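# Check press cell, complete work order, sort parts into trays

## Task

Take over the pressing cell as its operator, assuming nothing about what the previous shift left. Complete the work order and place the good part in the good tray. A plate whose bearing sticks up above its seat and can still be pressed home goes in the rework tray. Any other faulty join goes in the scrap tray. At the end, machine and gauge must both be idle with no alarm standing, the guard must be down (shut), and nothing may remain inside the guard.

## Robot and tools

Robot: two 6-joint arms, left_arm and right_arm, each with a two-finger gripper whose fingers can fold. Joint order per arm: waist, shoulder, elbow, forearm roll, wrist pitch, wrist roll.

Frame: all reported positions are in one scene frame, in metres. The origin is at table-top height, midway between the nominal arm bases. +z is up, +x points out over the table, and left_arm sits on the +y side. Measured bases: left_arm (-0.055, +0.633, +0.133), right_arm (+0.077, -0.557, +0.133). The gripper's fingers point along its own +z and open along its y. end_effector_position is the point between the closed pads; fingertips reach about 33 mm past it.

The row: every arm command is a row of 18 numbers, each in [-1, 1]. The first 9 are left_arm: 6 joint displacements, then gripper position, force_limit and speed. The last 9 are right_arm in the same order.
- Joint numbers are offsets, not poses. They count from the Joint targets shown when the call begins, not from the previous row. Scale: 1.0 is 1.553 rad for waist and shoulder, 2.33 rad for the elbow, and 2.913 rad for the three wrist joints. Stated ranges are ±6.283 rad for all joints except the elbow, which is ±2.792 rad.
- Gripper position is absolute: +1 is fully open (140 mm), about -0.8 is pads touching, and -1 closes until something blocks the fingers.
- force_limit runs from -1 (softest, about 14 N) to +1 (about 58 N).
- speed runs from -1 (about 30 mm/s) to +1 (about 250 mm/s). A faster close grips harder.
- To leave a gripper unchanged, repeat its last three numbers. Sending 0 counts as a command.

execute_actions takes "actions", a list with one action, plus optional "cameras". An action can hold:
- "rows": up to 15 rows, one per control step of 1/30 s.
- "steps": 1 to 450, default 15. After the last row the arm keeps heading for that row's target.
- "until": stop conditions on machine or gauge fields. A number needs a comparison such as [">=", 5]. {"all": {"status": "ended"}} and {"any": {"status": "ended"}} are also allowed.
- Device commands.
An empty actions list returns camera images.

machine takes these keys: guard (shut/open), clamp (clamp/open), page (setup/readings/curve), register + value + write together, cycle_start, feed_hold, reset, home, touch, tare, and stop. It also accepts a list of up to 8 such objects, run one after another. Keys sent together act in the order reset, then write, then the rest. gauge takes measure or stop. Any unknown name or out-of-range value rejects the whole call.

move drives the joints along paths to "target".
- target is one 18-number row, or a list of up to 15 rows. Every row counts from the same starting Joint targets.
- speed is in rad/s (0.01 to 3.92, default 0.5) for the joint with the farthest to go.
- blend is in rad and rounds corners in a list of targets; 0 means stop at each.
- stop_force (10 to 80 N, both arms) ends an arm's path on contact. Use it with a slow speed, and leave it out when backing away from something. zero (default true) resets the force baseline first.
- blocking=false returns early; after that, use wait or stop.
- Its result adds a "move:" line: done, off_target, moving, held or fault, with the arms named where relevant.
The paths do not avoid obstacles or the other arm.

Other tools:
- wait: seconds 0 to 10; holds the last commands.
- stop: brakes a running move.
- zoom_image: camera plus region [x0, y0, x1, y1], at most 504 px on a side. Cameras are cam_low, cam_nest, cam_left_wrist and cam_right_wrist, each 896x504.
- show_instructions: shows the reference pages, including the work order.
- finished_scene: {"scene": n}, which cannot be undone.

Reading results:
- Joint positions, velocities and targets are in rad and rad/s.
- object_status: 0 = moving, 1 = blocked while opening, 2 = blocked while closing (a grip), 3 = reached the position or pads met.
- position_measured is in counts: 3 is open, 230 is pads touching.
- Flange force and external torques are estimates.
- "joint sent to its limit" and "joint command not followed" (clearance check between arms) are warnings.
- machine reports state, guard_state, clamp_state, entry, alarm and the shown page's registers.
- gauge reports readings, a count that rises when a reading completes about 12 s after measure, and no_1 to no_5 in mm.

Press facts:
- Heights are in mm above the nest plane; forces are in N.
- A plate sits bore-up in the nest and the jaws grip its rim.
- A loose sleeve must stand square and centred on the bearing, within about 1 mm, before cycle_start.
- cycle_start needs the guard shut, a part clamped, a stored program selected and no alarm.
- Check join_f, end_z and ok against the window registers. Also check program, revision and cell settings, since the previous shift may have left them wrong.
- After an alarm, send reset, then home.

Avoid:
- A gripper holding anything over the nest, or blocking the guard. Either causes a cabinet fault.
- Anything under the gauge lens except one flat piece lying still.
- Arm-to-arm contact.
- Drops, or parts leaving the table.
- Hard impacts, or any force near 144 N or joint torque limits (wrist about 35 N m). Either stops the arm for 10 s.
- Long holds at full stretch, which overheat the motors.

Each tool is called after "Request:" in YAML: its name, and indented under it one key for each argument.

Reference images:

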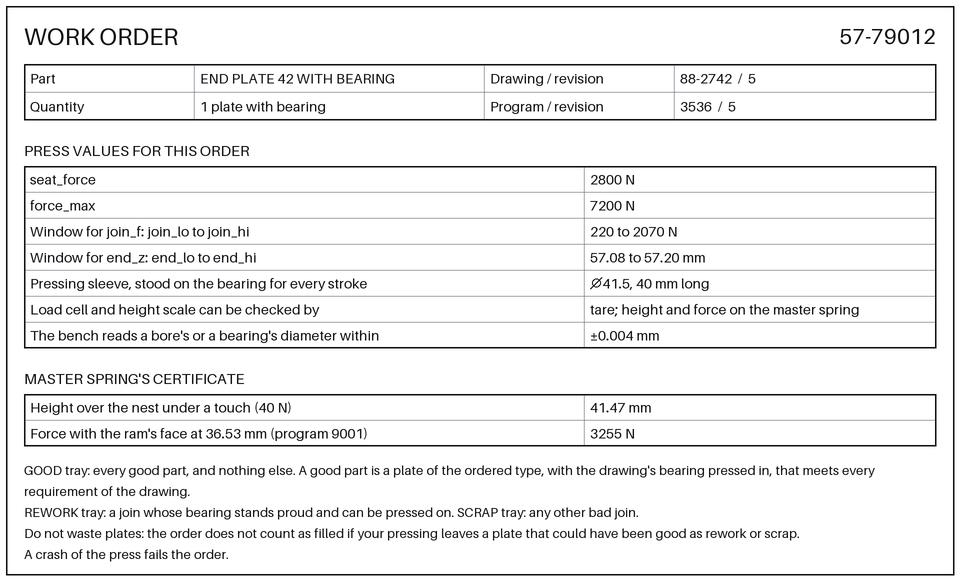

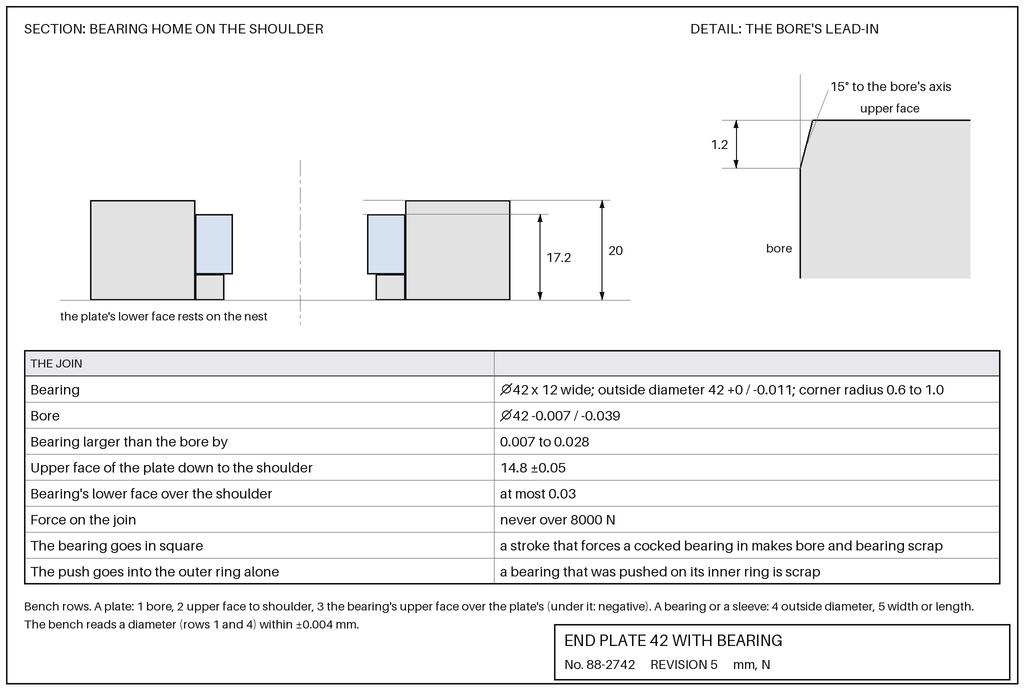

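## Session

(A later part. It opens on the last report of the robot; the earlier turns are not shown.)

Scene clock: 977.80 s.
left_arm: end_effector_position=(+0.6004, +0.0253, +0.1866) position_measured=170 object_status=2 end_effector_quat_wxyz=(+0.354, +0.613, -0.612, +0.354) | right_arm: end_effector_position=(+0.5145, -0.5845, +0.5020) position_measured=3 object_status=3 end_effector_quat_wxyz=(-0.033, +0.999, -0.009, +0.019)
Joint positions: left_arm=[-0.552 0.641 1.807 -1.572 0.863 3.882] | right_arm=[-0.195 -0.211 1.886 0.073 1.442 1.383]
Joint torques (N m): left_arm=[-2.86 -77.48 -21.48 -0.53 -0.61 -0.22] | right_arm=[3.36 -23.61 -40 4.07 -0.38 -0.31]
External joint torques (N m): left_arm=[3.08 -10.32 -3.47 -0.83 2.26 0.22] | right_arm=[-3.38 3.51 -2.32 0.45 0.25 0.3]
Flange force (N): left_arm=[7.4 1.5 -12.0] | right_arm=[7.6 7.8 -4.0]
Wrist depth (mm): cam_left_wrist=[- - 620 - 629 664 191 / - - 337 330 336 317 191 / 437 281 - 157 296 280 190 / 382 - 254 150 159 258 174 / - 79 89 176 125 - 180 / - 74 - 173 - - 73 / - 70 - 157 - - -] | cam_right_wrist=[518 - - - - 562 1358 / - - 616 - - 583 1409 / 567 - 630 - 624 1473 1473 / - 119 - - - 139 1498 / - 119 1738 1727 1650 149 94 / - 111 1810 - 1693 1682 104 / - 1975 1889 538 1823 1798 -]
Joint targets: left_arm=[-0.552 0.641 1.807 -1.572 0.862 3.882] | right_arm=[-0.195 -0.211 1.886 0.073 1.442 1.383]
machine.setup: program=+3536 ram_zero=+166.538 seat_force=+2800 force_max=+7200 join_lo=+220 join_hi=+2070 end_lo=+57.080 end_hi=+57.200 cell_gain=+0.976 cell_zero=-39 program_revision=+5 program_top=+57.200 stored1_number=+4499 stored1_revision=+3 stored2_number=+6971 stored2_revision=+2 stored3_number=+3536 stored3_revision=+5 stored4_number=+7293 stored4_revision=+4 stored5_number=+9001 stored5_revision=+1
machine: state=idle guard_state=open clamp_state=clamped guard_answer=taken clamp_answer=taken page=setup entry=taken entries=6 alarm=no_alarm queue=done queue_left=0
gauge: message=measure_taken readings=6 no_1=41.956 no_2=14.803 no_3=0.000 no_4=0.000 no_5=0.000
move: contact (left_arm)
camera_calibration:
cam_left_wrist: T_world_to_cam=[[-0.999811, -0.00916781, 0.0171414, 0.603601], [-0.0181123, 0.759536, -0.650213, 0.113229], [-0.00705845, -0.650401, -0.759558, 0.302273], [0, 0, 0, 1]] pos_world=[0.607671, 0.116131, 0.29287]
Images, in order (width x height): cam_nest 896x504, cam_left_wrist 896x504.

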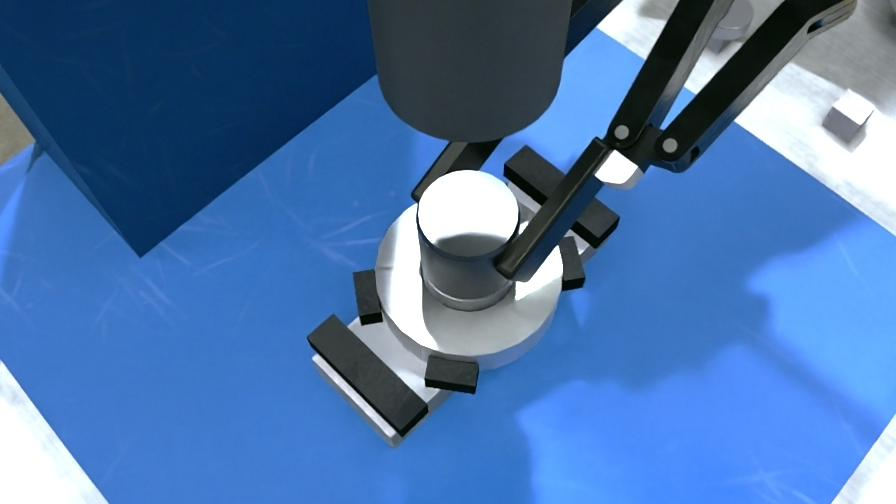

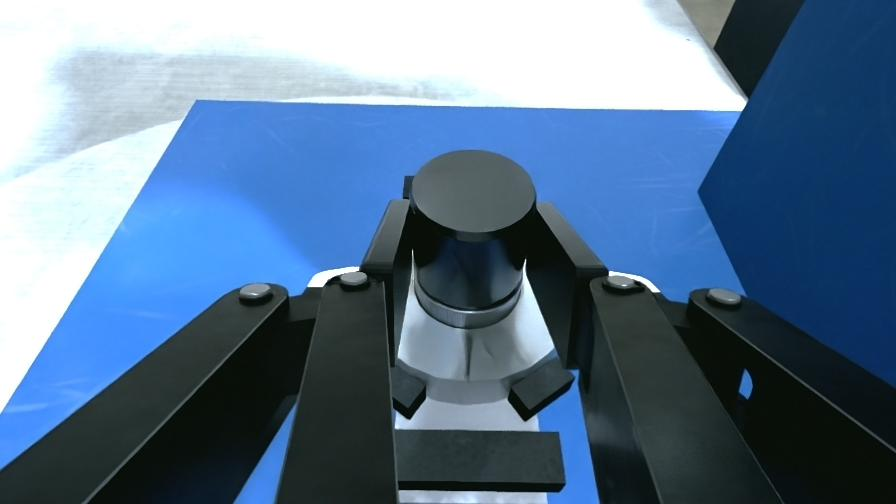

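Request:
execute_actions:
  actions:
    - {"rows":[[0,0,0,0,0,0,-0.1,0,-1,0,0,0,0,0,0,1,1,1]],"steps":45}
  cameras: ["cam_left_wrist","cam_nest"]

Request:
zoom_image:
  camera: "cam_left_wrist"
  region: [404, 260, 544, 340]

Request:
zoom_image:
  camera: "cam_nest"
  region: [405, 160, 545, 320]

Scene clock: 981.83 s.
left_arm: end_effector_position=(+0.6004, +0.0254, +0.1866) position_measured=141 object_status=3 end_effector_quat_wxyz=(+0.354, +0.613, -0.612, +0.354) | right_arm: end_effector_position=(+0.5145, -0.5845, +0.5020) position_measured=3 object_status=3 end_effector_quat_wxyz=(-0.033, +0.999, -0.009, +0.019)
Joint positions: left_arm=[-0.552 0.641 1.807 -1.572 0.862 3.882] | right_arm=[-0.195 -0.211 1.886 0.073 1.442 1.383]
Joint torques (N m): left_arm=[-1.88 -85.93 -25.14 -1.51 1.63 -0.13] | right_arm=[3.58 -23.63 -39.84 4.01 -0.39 -0.31]
External joint torques (N m): left_arm=[1.96 -1.77 0.2 0.14 0.02 0.13] | right_arm=[-3.44 2.9 -2.67 0.54 0.27 0.3]
Flange force (N): left_arm=[0.1 0.8 -4.1] | right_arm=[7.1 7.8 -4.7]
Wrist depth (mm): cam_left_wrist=[- - - - - - 192 / - - 336 332 333 330 191 / - 290 291 157 295 280 190 / - 253 141 155 163 252 189 / - 88 95 176 173 91 166 / - - 175 175 177 - - / - - - 157 157 - -] | cam_right_wrist=[- - - - 590 1297 1337 / - 628 - 603 599 - 1465 / - - 681 - 615 621 1456 / - 120 675 - - 139 1490 / - 120 1727 - 1727 - 95 / - 1693 1810 - 1715 1693 104 / - 1917 1917 574 1798 1580 -]
Joint targets: left_arm=[-0.552 0.641 1.807 -1.572 0.862 3.882] | right_arm=[-0.195 -0.211 1.886 0.073 1.442 1.383]
machine.setup: program=+3536 ram_zero=+166.538 seat_force=+2800 force_max=+7200 join_lo=+220 join_hi=+2070 end_lo=+57.080 end_hi=+57.200 cell_gain=+0.976 cell_zero=-39 program_revision=+5 program_top=+57.200 stored1_number=+4499 stored1_revision=+3 stored2_number=+6971 stored2_revision=+2 stored3_number=+3536 stored3_revision=+5 stored4_number=+7293 stored4_revision=+4 stored5_number=+9001 stored5_revision=+1
machine: state=idle guard_state=open clamp_state=clamped guard_answer=taken clamp_answer=taken page=setup entry=taken entries=6 alarm=no_alarm queue=done queue_left=0
gauge: message=measure_taken readings=6 no_1=41.956 no_2=14.803 no_3=0.000 no_4=0.000 no_5=0.000
camera_calibration:
cam_left_wrist: T_world_to_cam=[[-0.999813, -0.00909365, 0.0170755, 0.603613], [-0.0180126, 0.759579, -0.650166, 0.113149], [-0.00705783, -0.650352, -0.759601, 0.302279], [0, 0, 0, 1]] pos_world=[0.607672, 0.116131, 0.29287]
Images, in order (width x height): cam_nest 896x504, cam_left_wrist 896x504.

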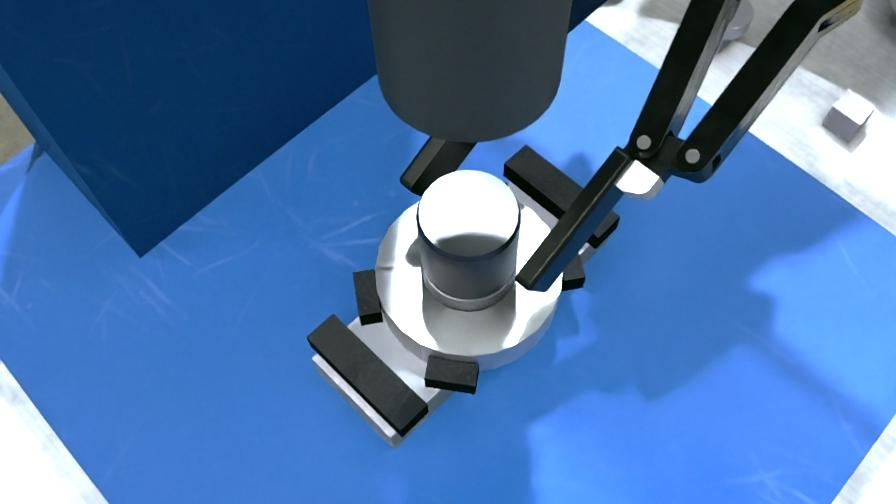

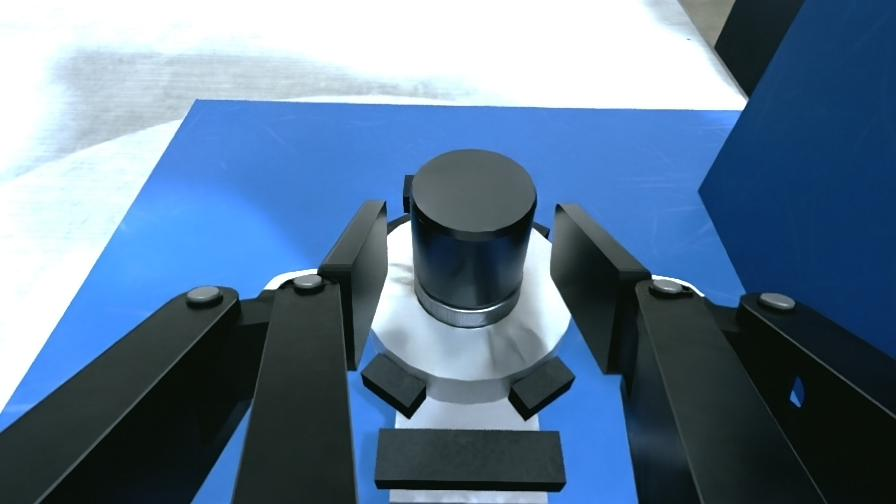

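Scaled by 3.600.

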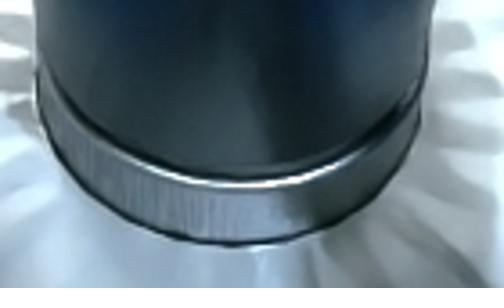

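Scaled by 3.150.

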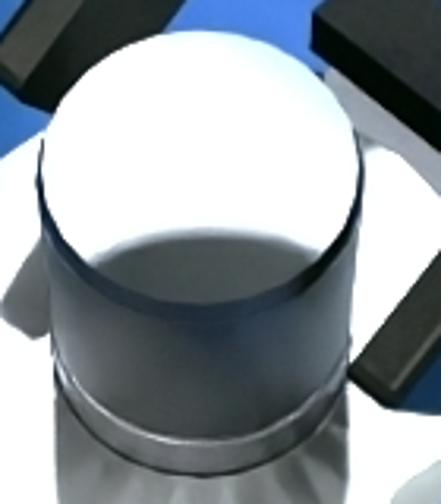

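Request:
move:
  target:
    - [0.1244,-0.043,0.0473,0.04,0.04,0.021,-0.1,0,-1,0,0,0,0,0,0,1,1,1]
    - [0.2178,-0.1381,0.0469,0.1018,0.0831,-0.0285,-0.1,0,-1,0,0,0,0,0,0,1,1,1]
  blend: [0.03,0]
  speed: [0.12,0.4]
  cameras: ["cam_nest"]

Request:
execute_actions:
  actions:
    - {"machine":[{"guard":"shut","page":"readings"},{"touch":true}],"steps":600,"until":{"machine":{"queue":["!=","running"]}}}

Scene clock: 989.80 s.
left_arm: end_effector_position=(+0.5991, +0.2725, +0.2940) position_measured=141 object_status=3 end_effector_quat_wxyz=(+0.353, +0.613, -0.612, +0.354) | right_arm: end_effector_position=(+0.5145, -0.5845, +0.5020) position_measured=3 object_status=3 end_effector_quat_wxyz=(-0.033, +0.999, -0.009, +0.019)
Joint positions: left_arm=[-0.213 0.426 1.916 -1.275 1.105 3.799] | right_arm=[-0.195 -0.211 1.886 0.073 1.442 1.383]
Joint torques (N m): left_arm=[-2.41 -69.04 -27.8 -0.82 1.44 -0.09] | right_arm=[3.33 -23.59 -39.98 4.04 -0.39 -0.29]
External joint torques (N m): left_arm=[2.5 -2.06 -0.05 0.01 0.05 0.09] | right_arm=[-3.35 3.05 -2.57 0.51 0.26 0.29]
Flange force (N): left_arm=[0.0 1.8 -4.7] | right_arm=[7.2 7.7 -4.5]
Wrist depth (mm): cam_left_wrist=[- - - - 458 284 267 / - - - 417 491 310 301 / - - 453 418 441 336 2102 / 514 - 125 409 164 398 1687 / 480 88 95 369 123 91 1549 / - - - 412 - - - / - - - 396 - - -] | cam_right_wrist=[- - - - - - 1344 / - - 591 609 - - 1387 / - - - - - 1440 1456 / 515 120 644 637 - 141 1481 / - 119 1810 - 1599 1629 94 / - 1786 1786 - 1682 1738 104 / - 1931 1862 528 1786 1798 -]
Joint targets: left_arm=[-0.213 0.426 1.916 -1.275 1.105 3.799] | right_arm=[-0.195 -0.211 1.886 0.073 1.442 1.383]
machine.setup: program=+3536 ram_zero=+166.538 seat_force=+2800 force_max=+7200 join_lo=+220 join_hi=+2070 end_lo=+57.080 end_hi=+57.200 cell_gain=+0.976 cell_zero=-39 program_revision=+5 program_top=+57.200 stored1_number=+4499 stored1_revision=+3 stored2_number=+6971 stored2_revision=+2 stored3_number=+3536 stored3_revision=+5 stored4_number=+7293 stored4_revision=+4 stored5_number=+9001 stored5_revision=+1
machine: state=idle guard_state=open clamp_state=clamped guard_answer=taken clamp_answer=taken page=setup entry=taken entries=6 alarm=no_alarm queue=done queue_left=0
gauge: message=measure_taken readings=6 no_1=41.956 no_2=14.803 no_3=0.000 no_4=0.000 no_5=0.000
move: done
Images, in order (width x height): cam_nest 896x504.

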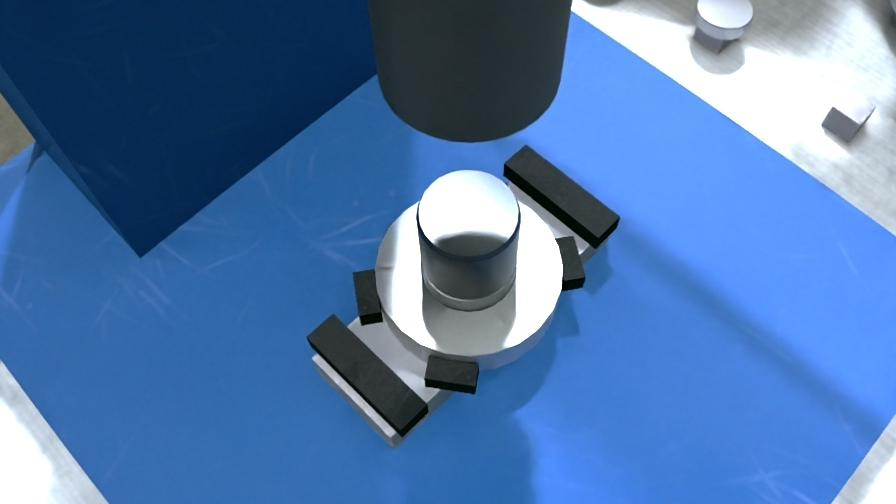

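action 0: "steps" must be a whole number from 1 to 450, written without a decimal point, got 600

Request:
execute_actions:
  actions:
    - {"machine":[{"guard":"shut","page":"readings"},{"touch":true}],"steps":450,"until":{"machine":{"queue":["!=","running"]}}}

Scene clock: 1000.83 s.
left_arm: end_effector_position=(+0.5991, +0.2725, +0.2940) position_measured=141 object_status=3 end_effector_quat_wxyz=(+0.353, +0.613, -0.612, +0.354) | right_arm: end_effector_position=(+0.5145, -0.5845, +0.5020) position_measured=3 object_status=3 end_effector_quat_wxyz=(-0.033, +0.999, -0.009, +0.019)
Joint positions: left_arm=[-0.213 0.426 1.916 -1.275 1.105 3.799] | right_arm=[-0.195 -0.211 1.886 0.073 1.442 1.383]
Joint torques (N m): left_arm=[-1.81 -69.33 -27.67 -0.98 1.38 -0.2] | right_arm=[3.86 -23.49 -40.09 4.03 -0.37 -0.27]
External joint torques (N m): left_arm=[1.93 -1.75 -0.17 0.18 0.11 0.2] | right_arm=[-3.73 3.27 -2.12 0.5 0.25 0.27]
Flange force (N): left_arm=[0.0 1.3 -4.0] | right_arm=[6.8 8.6 -3.8]
Wrist depth (mm): cam_left_wrist=[768 - 777 959 433 280 267 / 691 - 534 444 507 308 302 / 605 - 453 417 459 346 370 / 529 - 137 388 164 393 1814 / 478 88 95 360 140 91 1531 / - - - 409 - - - / - - - - - - -] | cam_right_wrist=[- - 622 572 - 1207 1317 / - - - 611 - - 1394 / - - - 605 622 1823 1432 / - 119 679 - 667 149 1490 / - 97 1750 860 1640 149 94 / - 1810 1786 - 1693 1704 104 / - 1876 1836 576 1762 1774 -]
Joint targets: left_arm=[-0.213 0.426 1.916 -1.275 1.105 3.799] | right_arm=[-0.195 -0.211 1.886 0.073 1.442 1.383]
Tool commands: left_gripper/position=-0.1 left_gripper/force_limit=+0.0 left_gripper/speed=-1.0 right_gripper/position=+1.0 right_gripper/force_limit=+1.0 right_gripper/speed=+1.0
machine.readings: force=+0 touch_z=+69.840 join_f=+3057 peak_f=+3262 end_z=+36.528 ok=+0 pos_z=+153.462 cycles=+1
machine: state=idle guard_state=shut clamp_state=clamped guard_answer=taken clamp_answer=taken page=readings entry=taken entries=7 alarm=no_alarm queue=done queue_left=0
gauge: message=measure_taken readings=6 no_1=41.956 no_2=14.803 no_3=0.000 no_4=0.000 no_5=0.000

Request:
execute_actions:
  actions:
    - {"machine":{"cycle_start":true},"steps":450,"until":{"machine":{"state":["!=","running"]}}}

Scene clock: 1009.87 s.
left_arm: end_effector_position=(+0.5991, +0.2725, +0.2940) position_measured=141 object_status=3 end_effector_quat_wxyz=(+0.353, +0.613, -0.612, +0.354) | right_arm: end_effector_position=(+0.5145, -0.5845, +0.5020) position_measured=3 object_status=3 end_effector_quat_wxyz=(-0.033, +0.999, -0.009, +0.019)
Joint positions: left_arm=[-0.213 0.426 1.916 -1.275 1.105 3.799] | right_arm=[-0.195 -0.211 1.886 0.073 1.442 1.383]
Joint torques (N m): left_arm=[-1.51 -69.99 -27.73 -0.87 1.39 -0.12] | right_arm=[3.63 -23.42 -40.11 3.99 -0.4 -0.26]
External joint torques (N m): left_arm=[1.91 -1.62 -0.22 0.08 0.1 0.12] | right_arm=[-3.43 2.19 -2.51 0.57 0.28 0.26]
Flange force (N): left_arm=[0.0 1.1 -3.8] | right_arm=[5.6 7.8 -4.7]
Wrist depth (mm): cam_left_wrist=[865 854 - - 448 283 267 / 716 - 514 434 500 308 302 / - 644 455 416 454 347 1962 / - - 125 401 164 390 1789 / - 88 95 361 123 91 1531 / - - - - - - - / - - - - - - -] | cam_right_wrist=[- 621 - - - - 1358 / - - - 608 602 - 1379 / - - - 662 - 1344 1440 / 552 119 - - 665 139 1432 / - 119 1715 1650 1650 1599 95 / - 1876 1810 - 1750 1727 104 / - 1903 1862 568 1798 1762 -]
Joint targets: left_arm=[-0.213 0.426 1.916 -1.275 1.105 3.799] | right_arm=[-0.195 -0.211 1.886 0.073 1.442 1.383]
Tool commands: left_gripper/position=-0.1 left_gripper/force_limit=+0.0 left_gripper/speed=-1.0 right_gripper/position=+1.0 right_gripper/force_limit=+1.0 right_gripper/speed=+1.0
machine.readings: force=+0 touch_z=+69.840 join_f=+1373 peak_f=+3186 end_z=+57.152 ok=+1 pos_z=+153.462 cycles=+2
machine: state=done guard_state=shut clamp_state=clamped guard_answer=taken clamp_answer=taken page=readings entry=taken entries=8 alarm=no_alarm queue=done queue_left=0
gauge: message=measure_taken readings=6 no_1=41.956 no_2=14.803 no_3=0.000 no_4=0.000 no_5=0.000

Request:
execute_actions:
  actions:
    - {"machine":{"guard":"open"},"steps":150,"until":{"machine":{"guard_state":"open"}}}

Request:
move:
  target:
    - [-0.0934,0.0951,0.0004,-0.0616,-0.0431,0.0495,-0.1,0,-1,0,0,0,0,0,0,1,1,1]
    - [-0.2183,0.1384,-0.0468,-0.1020,-0.0834,0.0285,-0.1,0,-1,0,0,0,0,0,0,1,1,1]
    - [-0.2183,0.1482,-0.0463,-0.1069,-0.0834,0.0358,-0.1,0,-1,0,0,0,0,0,0,1,1,1]
  blend: [0.03,0,0]
  speed: [0.4,0.15,0.05]
  cameras: ["cam_nest","cam_left_wrist"]

Scene clock: 1018.90 s.
left_arm: end_effector_position=(+0.5991, +0.2725, +0.2940) position_measured=141 object_status=3 end_effector_quat_wxyz=(+0.353, +0.613, -0.612, +0.354) | right_arm: end_effector_position=(+0.5145, -0.5845, +0.5020) position_measured=3 object_status=3 end_effector_quat_wxyz=(-0.033, +0.999, -0.009, +0.019)
Joint positions: left_arm=[-0.213 0.426 1.916 -1.275 1.105 3.799] | right_arm=[-0.195 -0.211 1.886 0.073 1.442 1.383]
Joint torques (N m): left_arm=[-1.67 -69.93 -27.85 -0.98 1.47 -0.17] | right_arm=[3.21 -23.49 -39.89 3.98 -0.42 -0.32]
External joint torques (N m): left_arm=[1.78 -1.54 -0.1 0.16 0.02 0.16] | right_arm=[-3.25 2.92 -2.47 0.54 0.31 0.31]
Flange force (N): left_arm=[0.0 1.3 -3.5] | right_arm=[6.9 7.4 -4.4]
Wrist depth (mm): cam_left_wrist=[- 841 - 901 828 284 268 / - - 534 479 504 309 301 / 614 - 453 419 433 359 1878 / - 526 124 399 164 389 1789 / - 88 95 361 140 91 1549 / - - - 399 - - - / - - - - - - -] | cam_right_wrist=[- 582 595 594 - - 1291 / - 647 627 613 - - 1310 / - 603 649 628 - - 1473 / - - 650 - 653 141 1516 / - 120 1762 - 1661 1619 94 / - 1862 1750 - 1762 1738 104 / - 1960 1836 568 1823 1762 -]
Joint targets: left_arm=[-0.213 0.426 1.916 -1.275 1.105 3.799] | right_arm=[-0.195 -0.211 1.886 0.073 1.442 1.383]
Tool commands: left_gripper/position=-0.1 left_gripper/force_limit=+0.0 left_gripper/speed=-1.0 right_gripper/position=+1.0 right_gripper/force_limit=+1.0 right_gripper/speed=+1.0
machine.readings: force=+0 touch_z=+69.840 join_f=+1373 peak_f=+3186 end_z=+57.152 ok=+1 pos_z=+153.462 cycles=+2
machine: state=done guard_state=open clamp_state=clamped guard_answer=taken clamp_answer=taken page=readings entry=taken entries=8 alarm=no_alarm queue=running queue_left=0
gauge: message=measure_taken readings=6 no_1=41.956 no_2=14.803 no_3=0.000 no_4=0.000 no_5=0.000

Scene clock: 1021.53 s.
left_arm: end_effector_position=(+0.6005, +0.0248, +0.1745) position_measured=141 object_status=3 end_effector_quat_wxyz=(+0.354, +0.613, -0.612, +0.354) | right_arm: end_effector_position=(+0.5145, -0.5845, +0.5020) position_measured=3 object_status=3 end_effector_quat_wxyz=(-0.033, +0.999, -0.009, +0.019)
Joint positions: left_arm=[-0.552 0.656 1.808 -1.587 0.862 3.903] | right_arm=[-0.195 -0.211 1.886 0.073 1.442 1.383]
Joint torques (N m): left_arm=[-2.63 -86.59 -24.38 -1.51 1.71 -0.12] | right_arm=[2.96 -23.79 -40 4.02 -0.44 -0.3]
External joint torques (N m): left_arm=[2.67 -1.86 0.04 0.13 -0.01 0.12] | right_arm=[-2.8 3.05 -2.46 0.53 0.32 0.29]
Flange force (N): left_arm=[-0.1 0.0 -4.8] | right_arm=[7.3 6.4 -4.3]
Wrist depth (mm): cam_left_wrist=[571 - - - 583 - 192 / - 319 313 312 332 314 191 / - 271 279 158 276 270 191 / - 236 137 153 163 242 189 / - 88 95 165 159 91 166 / - - 169 165 164 - - / - - - 148 148 - -] | cam_right_wrist=[- 603 621 - 582 577 1351 / - 644 612 - 613 1365 1365 / - - - 637 633 1291 1440 / - 119 - 677 - 139 1481 / - 119 1738 890 1671 1640 94 / - 1836 1798 628 1682 1650 104 / - 1931 1889 578 1750 1774 -]
Joint targets: left_arm=[-0.552 0.656 1.808 -1.587 0.862 3.903] | right_arm=[-0.195 -0.211 1.886 0.073 1.442 1.383]
machine.readings: force=+0 touch_z=+69.840 join_f=+1373 peak_f=+3186 end_z=+57.152 ok=+1 pos_z=+153.462 cycles=+2
machine: state=done guard_state=open clamp_state=clamped guard_answer=taken clamp_answer=taken page=readings entry=taken entries=8 alarm=no_alarm queue=done queue_left=0
gauge: message=measure_taken readings=6 no_1=41.956 no_2=14.803 no_3=0.000 no_4=0.000 no_5=0.000
move: done
camera_calibration:
cam_left_wrist: T_world_to_cam=[[-0.999791, -0.00980921, 0.0179367, 0.603834], [-0.0191116, 0.759987, -0.649657, 0.106361], [-0.00725903, -0.649865, -0.760015, 0.292896], [0, 0, 0, 1]] pos_world=[0.607866, 0.115433, 0.280872]
Images, in order (width x height): cam_nest 896x504, cam_left_wrist 896x504.

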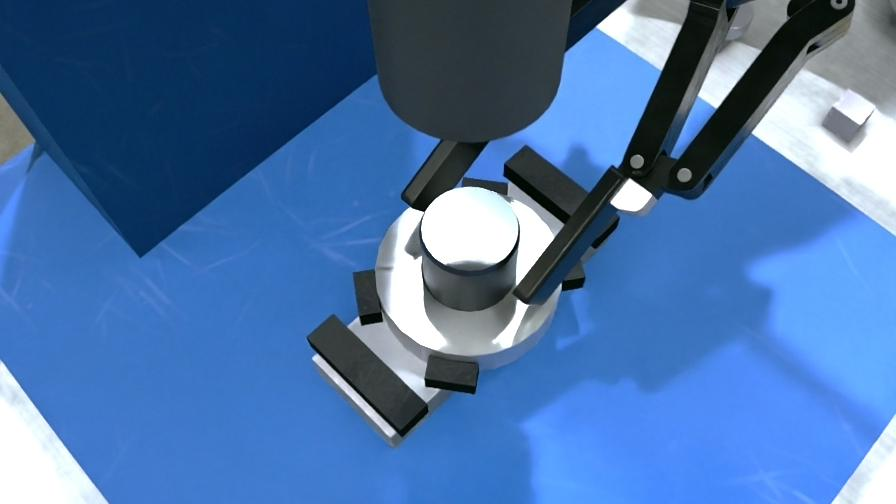

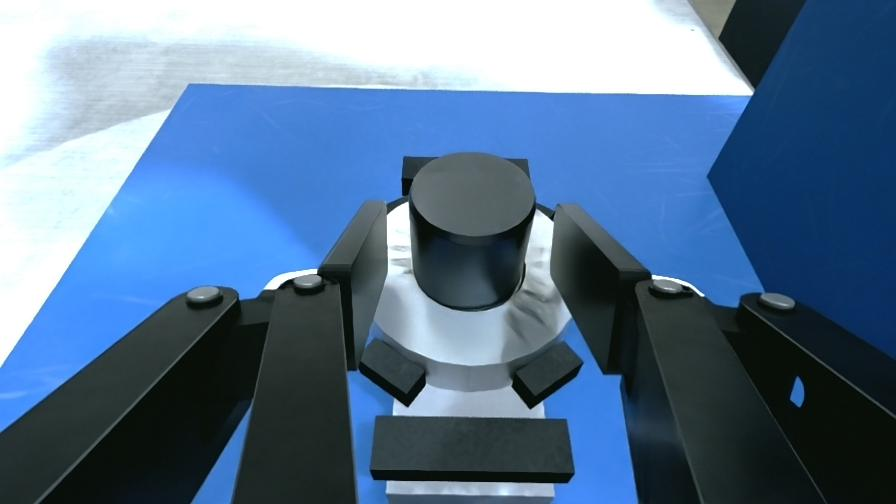

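Request:
execute_actions:
  actions:
    - {"rows":[[0,0,0,0,0,0,-1,0,-1,0,0,0,0,0,0,1,1,1]],"steps":75}

Request:
move:
  target:
    - [0,-0.0155,-0.0009,0.0077,0,-0.0113,-1,0,-1,0,0,0,0,0,0,1,1,1]
    - [0.1244,-0.0527,0.0469,0.0451,0.04,0.0138,-1,0,-1,0,0,0,0,0,0,1,1,1]
    - [0.2178,-0.1478,0.0464,0.1069,0.0831,-0.0357,-1,0,-1,0,0,0,0,0,0,1,1,1]
    - [0.0332,-0.2299,0.2102,0.5448,-0.4683,-0.8006,-1,0,-1,0,0,0,0,0,0,1,1,1]
    - [0.0332,-0.1087,0.2209,0.5448,-0.5415,-0.8006,-1,0,-1,0,0,0,0,0,0,1,1,1]
  blend: [0,0.03,0.05,0.05,0]
  speed: [0.05,0.15,0.6,0.9,0.4]
  cameras: ["cam_nest","cam_left_wrist"]

Scene clock: 1030.97 s.
left_arm: end_effector_position=(+0.6005, +0.0248, +0.1745) position_measured=170 object_status=2 end_effector_quat_wxyz=(+0.354, +0.613, -0.612, +0.354) | right_arm: end_effector_position=(+0.5145, -0.5845, +0.5020) position_measured=3 object_status=3 end_effector_quat_wxyz=(-0.033, +0.999, -0.009, +0.019)
Joint positions: left_arm=[-0.552 0.656 1.808 -1.587 0.862 3.903] | right_arm=[-0.195 -0.211 1.886 0.073 1.442 1.383]
Joint torques (N m): left_arm=[0.1 -82.82 -23.17 -1.2 -0.19 -0.14] | right_arm=[3.23 -23.29 -40.04 4.07 -0.41 -0.25]
External joint torques (N m): left_arm=[0.06 -5.67 -1.17 -0.18 1.88 0.14] | right_arm=[-3.05 2.66 -2.32 0.46 0.3 0.24]
Flange force (N): left_arm=[4.6 2.7 -6.1] | right_arm=[6.3 7.0 -4.2]
Wrist depth (mm): cam_left_wrist=[594 - - - - - 191 / - - 310 319 310 312 191 / 399 261 272 158 274 263 190 / - 236 238 149 152 242 190 / - 83 92 163 125 - 180 / - 71 - 166 164 - 73 / - 70 - 148 149 - -] | cam_right_wrist=[- - 602 593 569 551 1323 / - 612 618 - - 1440 1402 / - - 650 - 639 1394 1516 / - 120 - 652 657 139 1481 / - 120 1715 934 1629 1609 94 / - 1786 1823 - 2287 1715 104 / - 1931 1862 570 1823 1774 -]
Joint targets: left_arm=[-0.552 0.656 1.808 -1.587 0.862 3.903] | right_arm=[-0.195 -0.211 1.886 0.073 1.442 1.383]
machine.readings: force=+0 touch_z=+69.840 join_f=+1373 peak_f=+3186 end_z=+57.152 ok=+1 pos_z=+153.462 cycles=+2
machine: state=done guard_state=open clamp_state=clamped guard_answer=taken clamp_answer=taken page=readings entry=taken entries=8 alarm=no_alarm queue=done queue_left=0
gauge: message=measure_taken readings=6 no_1=41.956 no_2=14.803 no_3=0.000 no_4=0.000 no_5=0.000

Scene clock: 1036.80 s.
left_arm: end_effector_position=(+0.6442, +0.3332, +0.1381) position_measured=170 object_status=2 end_effector_quat_wxyz=(+0.111, +0.844, -0.194, +0.487) | right_arm: end_effector_position=(+0.5145, -0.5845, +0.5020) position_measured=3 object_status=3 end_effector_quat_wxyz=(-0.033, +0.999, -0.009, +0.019)
Joint positions: left_arm=[-0.501 0.488 2.323 0 -0.716 1.571] | right_arm=[-0.195 -0.211 1.886 0.073 1.442 1.383]
Joint torques (N m): left_arm=[-2.05 -66.91 -18.23 1.27 -3.75 -0.07] | right_arm=[3.21 -23.67 -39.91 3.99 -0.44 -0.25]
External joint torques (N m): left_arm=[2.11 1.47 2.06 0.14 1.3 0.07] | right_arm=[-3.27 3.2 -2.55 0.55 0.32 0.25]
Flange force (N): left_arm=[-1.0 -4.7 -0.9] | right_arm=[7.4 7.6 -4.5]
Wrist depth (mm): cam_left_wrist=[508 - 396 - - - 303 / 357 404 410 - - 262 262 / - - 305 158 - 237 224 / - 294 114 148 151 270 202 / - 83 92 172 124 - 200 / - 74 - 250 - - 73 / - 70 - 236 - - -] | cam_right_wrist=[- - 567 590 544 567 1337 / - 609 - 615 612 585 1372 / 578 - - 650 591 611 1448 / 559 - - 655 - 139 1490 / - 111 1738 852 1609 1599 94 / - 1810 1836 - 1682 1671 104 / - 1931 1810 572 1774 1810 -]
Joint targets: left_arm=[-0.501 0.488 2.323 0.000 -0.716 1.571] | right_arm=[-0.195 -0.211 1.886 0.073 1.442 1.383]
machine.readings: force=+0 touch_z=+69.840 join_f=+1373 peak_f=+3186 end_z=+57.152 ok=+1 pos_z=+153.462 cycles=+2
machine: state=done guard_state=open clamp_state=clamped guard_answer=taken clamp_answer=taken page=readings entry=taken entries=8 alarm=no_alarm queue=done queue_left=0
gauge: message=measure_taken readings=6 no_1=41.956 no_2=14.803 no_3=0.000 no_4=0.000 no_5=0.000
move: done
camera_calibration:
cam_left_wrist: T_world_to_cam=[[-0.427869, -0.903685, 0.0167734, 0.580631], [-0.691957, 0.31557, -0.649315, 0.430519], [0.581484, -0.289428, -0.760334, -0.0333169], [0, 0, 0, 1]] pos_world=[0.565708, 0.379206, 0.244471]
Images, in order (width x height): cam_nest 896x504, cam_left_wrist 896x504.

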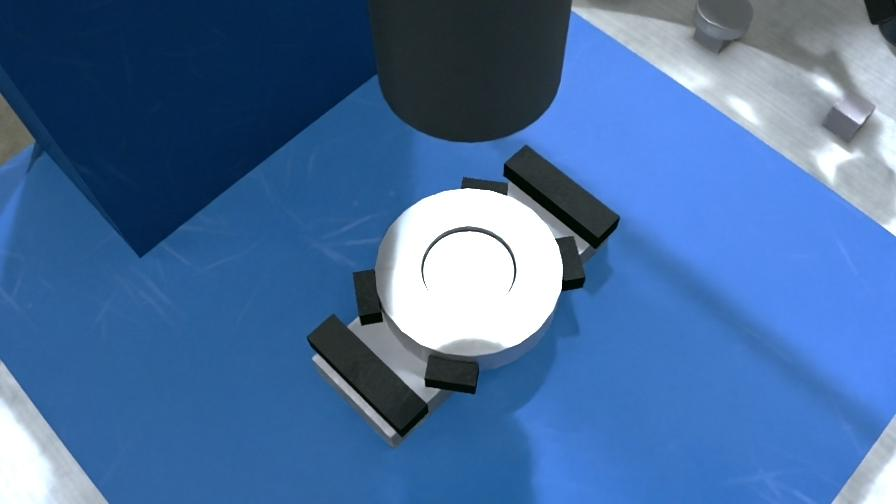

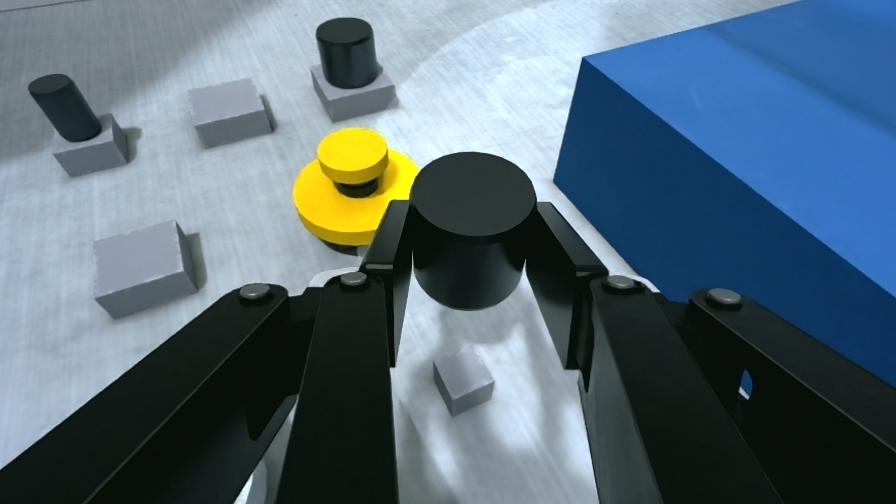

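Request:
move:
  target:
    - [0,0.095,-0.0024,0,-0.0488,0,-1,0,-1,0,0,0,0,0,0,1,1,1]
    - [0,0.112,-0.0029,0,-0.0574,0,-1,0,-1,0,0,0,0,0,0,1,1,1]
  speed: [0.1,0.03]
  stop_force: 10
  cameras: ["cam_left_wrist"]

Request:
execute_actions:
  actions:
    - {"rows":[[0,0,0,0,0,0,-0.1,0,-1,0,0,0,0,0,0,1,1,1]],"steps":45}
  cameras: ["cam_left_wrist"]

Scene clock: 1043.43 s.
left_arm: end_effector_position=(+0.6443, +0.3332, +0.0576) position_measured=170 object_status=2 end_effector_quat_wxyz=(+0.112, +0.844, -0.193, +0.487) | right_arm: end_effector_position=(+0.5145, -0.5845, +0.5020) position_measured=3 object_status=3 end_effector_quat_wxyz=(-0.033, +0.999, -0.009, +0.019)
Joint positions: left_arm=[-0.501 0.66 2.316 0 -0.882 1.571] | right_arm=[-0.195 -0.211 1.886 0.073 1.442 1.383]
Joint torques (N m): left_arm=[-2.57 -66.71 -7.51 0.5 -0.34 0] | right_arm=[3.35 -23.66 -39.98 4.04 -0.38 -0.28]
External joint torques (N m): left_arm=[3.01 -7.52 -1.9 0.2 -2.13 0] | right_arm=[-3.29 3.4 -2.27 0.48 0.26 0.28]
Flange force (N): left_arm=[9.0 -6.7 -7.9] | right_arm=[7.4 7.6 -3.9]
Wrist depth (mm): cam_left_wrist=[366 331 236 327 - 218 174 / 253 - 240 286 277 234 180 / 228 - - 157 245 237 185 / - - - 148 150 - 201 / 148 83 92 170 124 - 191 / - 74 - - - - 73 / - 70 - - - - -] | cam_right_wrist=[- - - - 551 585 1394 / 549 - 641 - - 590 1379 / 568 - 658 - - 1425 1448 / - 119 660 - - 139 1498 / - 119 1715 - 1661 139 94 / - 1836 1798 - 1762 1727 104 / - 1975 1836 566 1823 1810 -]
Joint targets: left_arm=[-0.501 0.660 2.316 0.000 -0.882 1.571] | right_arm=[-0.195 -0.211 1.886 0.073 1.442 1.383]
machine.readings: force=+0 touch_z=+69.840 join_f=+1373 peak_f=+3186 end_z=+57.152 ok=+1 pos_z=+153.462 cycles=+2
machine: state=done guard_state=open clamp_state=clamped guard_answer=taken clamp_answer=taken page=readings entry=taken entries=8 alarm=no_alarm queue=done queue_left=0
gauge: message=measure_taken readings=6 no_1=41.956 no_2=14.803 no_3=0.000 no_4=0.000 no_5=0.000
move: contact (left_arm); path passed 1 of 2 targets
camera_calibration:
cam_left_wrist: T_world_to_cam=[[-0.427853, -0.903693, 0.016754, 0.582066], [-0.691569, 0.315375, -0.649824, 0.378261], [0.581957, -0.289615, -0.7599, -0.0949875], [0, 0, 0, 1]] pos_world=[0.565911, 0.379205, 0.16387]
Images, in order (width x height): cam_left_wrist 896x504.

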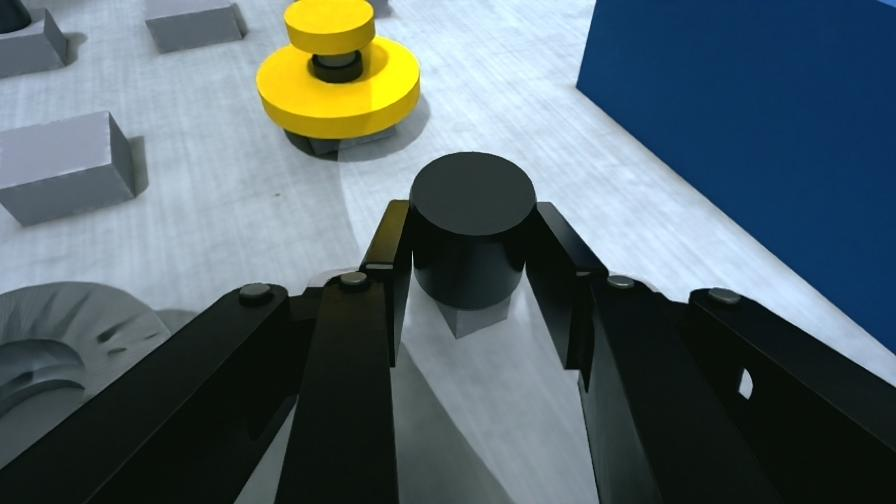

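Scene clock: 1045.13 s.
left_arm: end_effector_position=(+0.6443, +0.3332, +0.0576) position_measured=141 object_status=3 end_effector_quat_wxyz=(+0.112, +0.844, -0.193, +0.487) | right_arm: end_effector_position=(+0.5145, -0.5845, +0.5020) position_measured=3 object_status=3 end_effector_quat_wxyz=(-0.033, +0.999, -0.009, +0.019)
Joint positions: left_arm=[-0.501 0.66 2.316 0 -0.882 1.571] | right_arm=[-0.195 -0.211 1.886 0.073 1.442 1.383]
Joint torques (N m): left_arm=[-1.85 -71.93 -9.61 0.5 -2.6 -0.09] | right_arm=[3.53 -23.43 -39.9 4.01 -0.39 -0.31]
External joint torques (N m): left_arm=[2.14 -2.33 0.14 0.21 0.12 0.09] | right_arm=[-3.35 2.94 -2.46 0.53 0.27 0.31]
Flange force (N): left_arm=[4.1 -4.9 -3.4] | right_arm=[6.9 7.6 -4.4]
Wrist depth (mm): cam_left_wrist=[344 334 235 - 270 218 174 / 242 - 239 252 286 235 180 / 227 - - 154 - 230 186 / - - 114 154 146 219 199 / - 88 95 173 122 91 184 / - - 171 179 175 - - / - - - 159 - - -] | cam_right_wrist=[- 605 - 578 573 568 1351 / - - - - 583 606 1387 / 566 647 - - - 627 1379 / - 120 681 672 642 140 1498 / - 104 1738 976 1629 1640 94 / - 1798 1786 599 1774 1715 104 / - 1917 484 578 1786 1750 -]
Joint targets: left_arm=[-0.501 0.660 2.316 0.000 -0.882 1.571] | right_arm=[-0.195 -0.211 1.886 0.073 1.442 1.383]
machine.readings: force=+0 touch_z=+69.840 join_f=+1373 peak_f=+3186 end_z=+57.152 ok=+1 pos_z=+153.462 cycles=+2
machine: state=done guard_state=open clamp_state=clamped guard_answer=taken clamp_answer=taken page=readings entry=taken entries=8 alarm=no_alarm queue=done queue_left=0
gauge: message=measure_taken readings=6 no_1=41.956 no_2=14.803 no_3=0.000 no_4=0.000 no_5=0.000
camera_calibration:
cam_left_wrist: T_world_to_cam=[[-0.427823, -0.903707, 0.016782, 0.582097], [-0.691587, 0.315336, -0.649823, 0.378186], [0.581957, -0.289615, -0.7599, -0.0949003], [0, 0, 0, 1]] pos_world=[0.565811, 0.379304, 0.16387]
Images, in order (width x height): cam_left_wrist 896x504.

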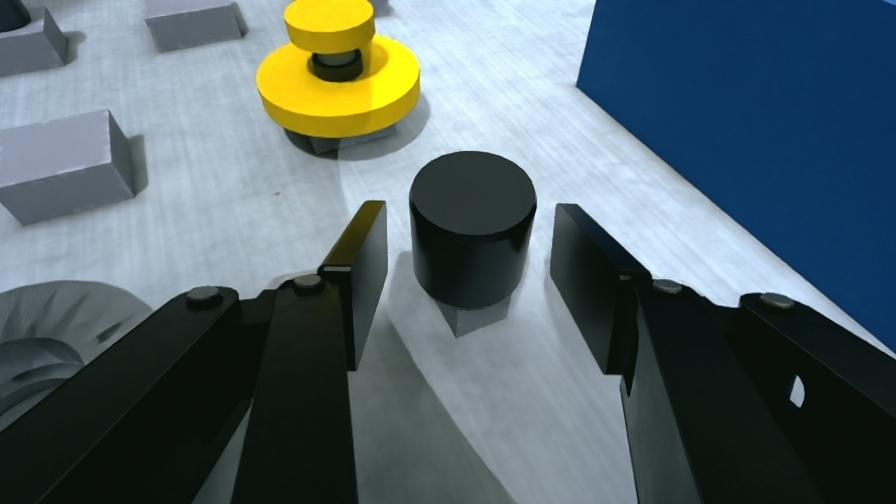

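Request:
move:
  target: [0,-0.1113,0.0029,0,0.0572,0,-0.1,0,-1,0,0,0,0,0,0,1,1,1]
  speed: 0.1

Request:
move:
  target:
    - [0,-0.1212,-0.0107,0,0.0731,0,0.45,0,-1,0,0,0,0,0,0,1,1,1]
    - [0.185,-0.0391,-0.1745,-0.4379,0.6246,0.7649,0.45,0,-1,0,0,0,0,0,0,1,1,1]
    - [0.0916,0.0561,-0.1741,-0.4997,0.5815,0.8144,0.45,0,-1,0,0,0,0,0,0,1,1,1]
    - [-0.0335,0.1113,-0.2209,-0.5458,0.5415,0.8026,0.45,0,-1,0,0,0,0,0,0,1,1,1]
  blend: [0.05,0.05,0.03,0]
  speed: [0.5,0.9,0.5,0.15]
  cameras: ["cam_nest","cam_left_wrist"]

Scene clock: 1052.27 s.
left_arm: end_effector_position=(+0.6442, +0.3332, +0.1383) position_measured=141 object_status=3 end_effector_quat_wxyz=(+0.111, +0.844, -0.193, +0.487) | right_arm: end_effector_position=(+0.5145, -0.5845, +0.5020) position_measured=3 object_status=3 end_effector_quat_wxyz=(-0.033, +0.999, -0.009, +0.019)
Joint positions: left_arm=[-0.501 0.487 2.323 0 -0.715 1.571] | right_arm=[-0.195 -0.211 1.886 0.073 1.442 1.383]
Joint torques (N m): left_arm=[-2.18 -63.71 -16.08 1.26 -2.49 -0.21] | right_arm=[3.18 -23.6 -39.97 4.05 -0.38 -0.3]
External joint torques (N m): left_arm=[2.32 -1.86 -0.19 0.16 0.03 0.21] | right_arm=[-3.16 3.67 -2.24 0.47 0.26 0.3]
Flange force (N): left_arm=[3.0 -5.1 -2.8] | right_arm=[7.9 7.3 -3.8]
Wrist depth (mm): cam_left_wrist=[519 566 410 - - 293 303 / 348 - 426 - 419 263 261 / - - 306 333 331 239 224 / 296 - 114 - 163 253 204 / 293 88 95 216 123 91 188 / - - - 227 260 - - / - - - - 241 - -] | cam_right_wrist=[515 - 585 - 587 - 1310 / - - 621 587 - - 1394 / - - - - - 1534 1465 / - 129 686 - - 139 1507 / - 119 1738 941 1661 1629 94 / - 1786 1774 - 1715 1661 104 / - 1849 1889 568 1946 1786 -]
Joint targets: left_arm=[-0.501 0.487 2.323 0.000 -0.715 1.571] | right_arm=[-0.195 -0.211 1.886 0.073 1.442 1.383]
machine.readings: force=+0 touch_z=+69.840 join_f=+1373 peak_f=+3186 end_z=+57.152 ok=+1 pos_z=+153.462 cycles=+2
machine: state=done guard_state=open clamp_state=clamped guard_answer=taken clamp_answer=taken page=readings entry=taken entries=8 alarm=no_alarm queue=done queue_left=0
gauge: message=measure_taken readings=6 no_1=41.956 no_2=14.803 no_3=0.000 no_4=0.000 no_5=0.000
move: done

Scene clock: 1057.27 s.
left_arm: end_effector_position=(+0.6004, +0.0244, +0.1719) position_measured=72 object_status=3 end_effector_quat_wxyz=(+0.353, +0.612, -0.612, +0.354) | right_arm: end_effector_position=(+0.5145, -0.5845, +0.5020) position_measured=3 object_status=3 end_effector_quat_wxyz=(-0.033, +0.999, -0.009, +0.019)
Joint positions: left_arm=[-0.553 0.66 1.808 -1.59 0.862 3.909] | right_arm=[-0.195 -0.211 1.886 0.073 1.442 1.383]
Joint torques (N m): left_arm=[-2.19 -87.45 -24.25 -1.47 1.7 -0.17] | right_arm=[3.07 -23.66 -39.94 4 -0.42 -0.3]
External joint torques (N m): left_arm=[2.54 -1.54 -0.02 0.11 -0.01 0.17] | right_arm=[-2.95 3.26 -2.4 0.53 0.3 0.3]
Flange force (N): left_arm=[-0.4 -0.2 -4.3] | right_arm=[7.5 6.8 -4.2]
Wrist depth (mm): cam_left_wrist=[586 - - - - 609 190 / 507 - 313 315 306 298 200 / - 273 269 225 271 263 190 / - - 179 187 184 142 189 / - 78 200 163 171 104 90 / - - 188 161 182 186 - / - - 171 145 166 172 -] | cam_right_wrist=[- 608 - 538 577 - 1344 / - - 599 606 599 - 1394 / - - - 636 627 1456 1409 / 563 120 692 - - 139 1465 / - 120 1798 1599 1750 1599 94 / - 1786 1849 - - 1693 104 / - 1903 1889 568 1798 1738 -]
Joint targets: left_arm=[-0.553 0.660 1.808 -1.590 0.862 3.909] | right_arm=[-0.195 -0.211 1.886 0.073 1.442 1.383]
machine.readings: force=+0 touch_z=+69.840 join_f=+1373 peak_f=+3186 end_z=+57.152 ok=+1 pos_z=+153.462 cycles=+2
machine: state=done guard_state=open clamp_state=clamped guard_answer=taken clamp_answer=taken page=readings entry=taken entries=8 alarm=no_alarm queue=done queue_left=0
gauge: message=measure_taken readings=6 no_1=41.956 no_2=14.803 no_3=0.000 no_4=0.000 no_5=0.000
move: done
camera_calibration:
cam_left_wrist: T_world_to_cam=[[-0.99982, -0.00852823, 0.0169734, 0.603821], [-0.0175125, 0.759961, -0.649733, 0.104022], [-0.00735803, -0.649913, -0.759973, 0.290712], [0, 0, 0, 1]] pos_world=[0.607673, 0.115035, 0.278271]
Images, in order (width x height): cam_nest 896x504, cam_left_wrist 896x504.

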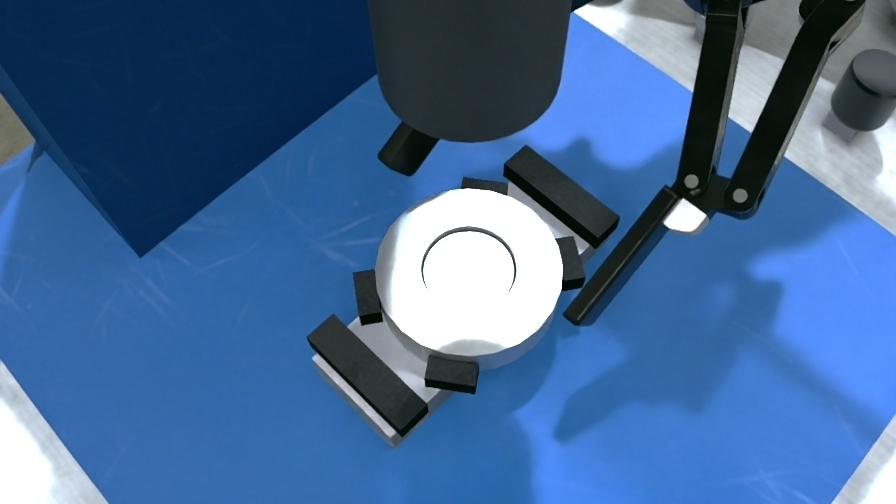

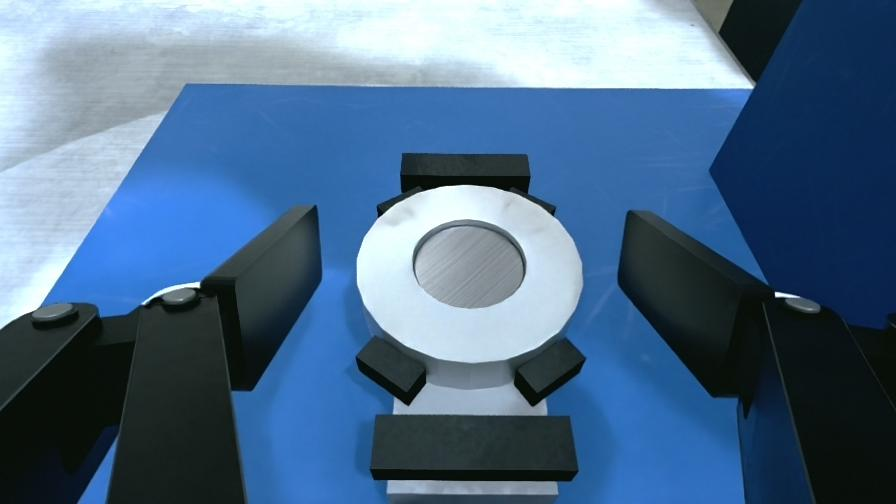

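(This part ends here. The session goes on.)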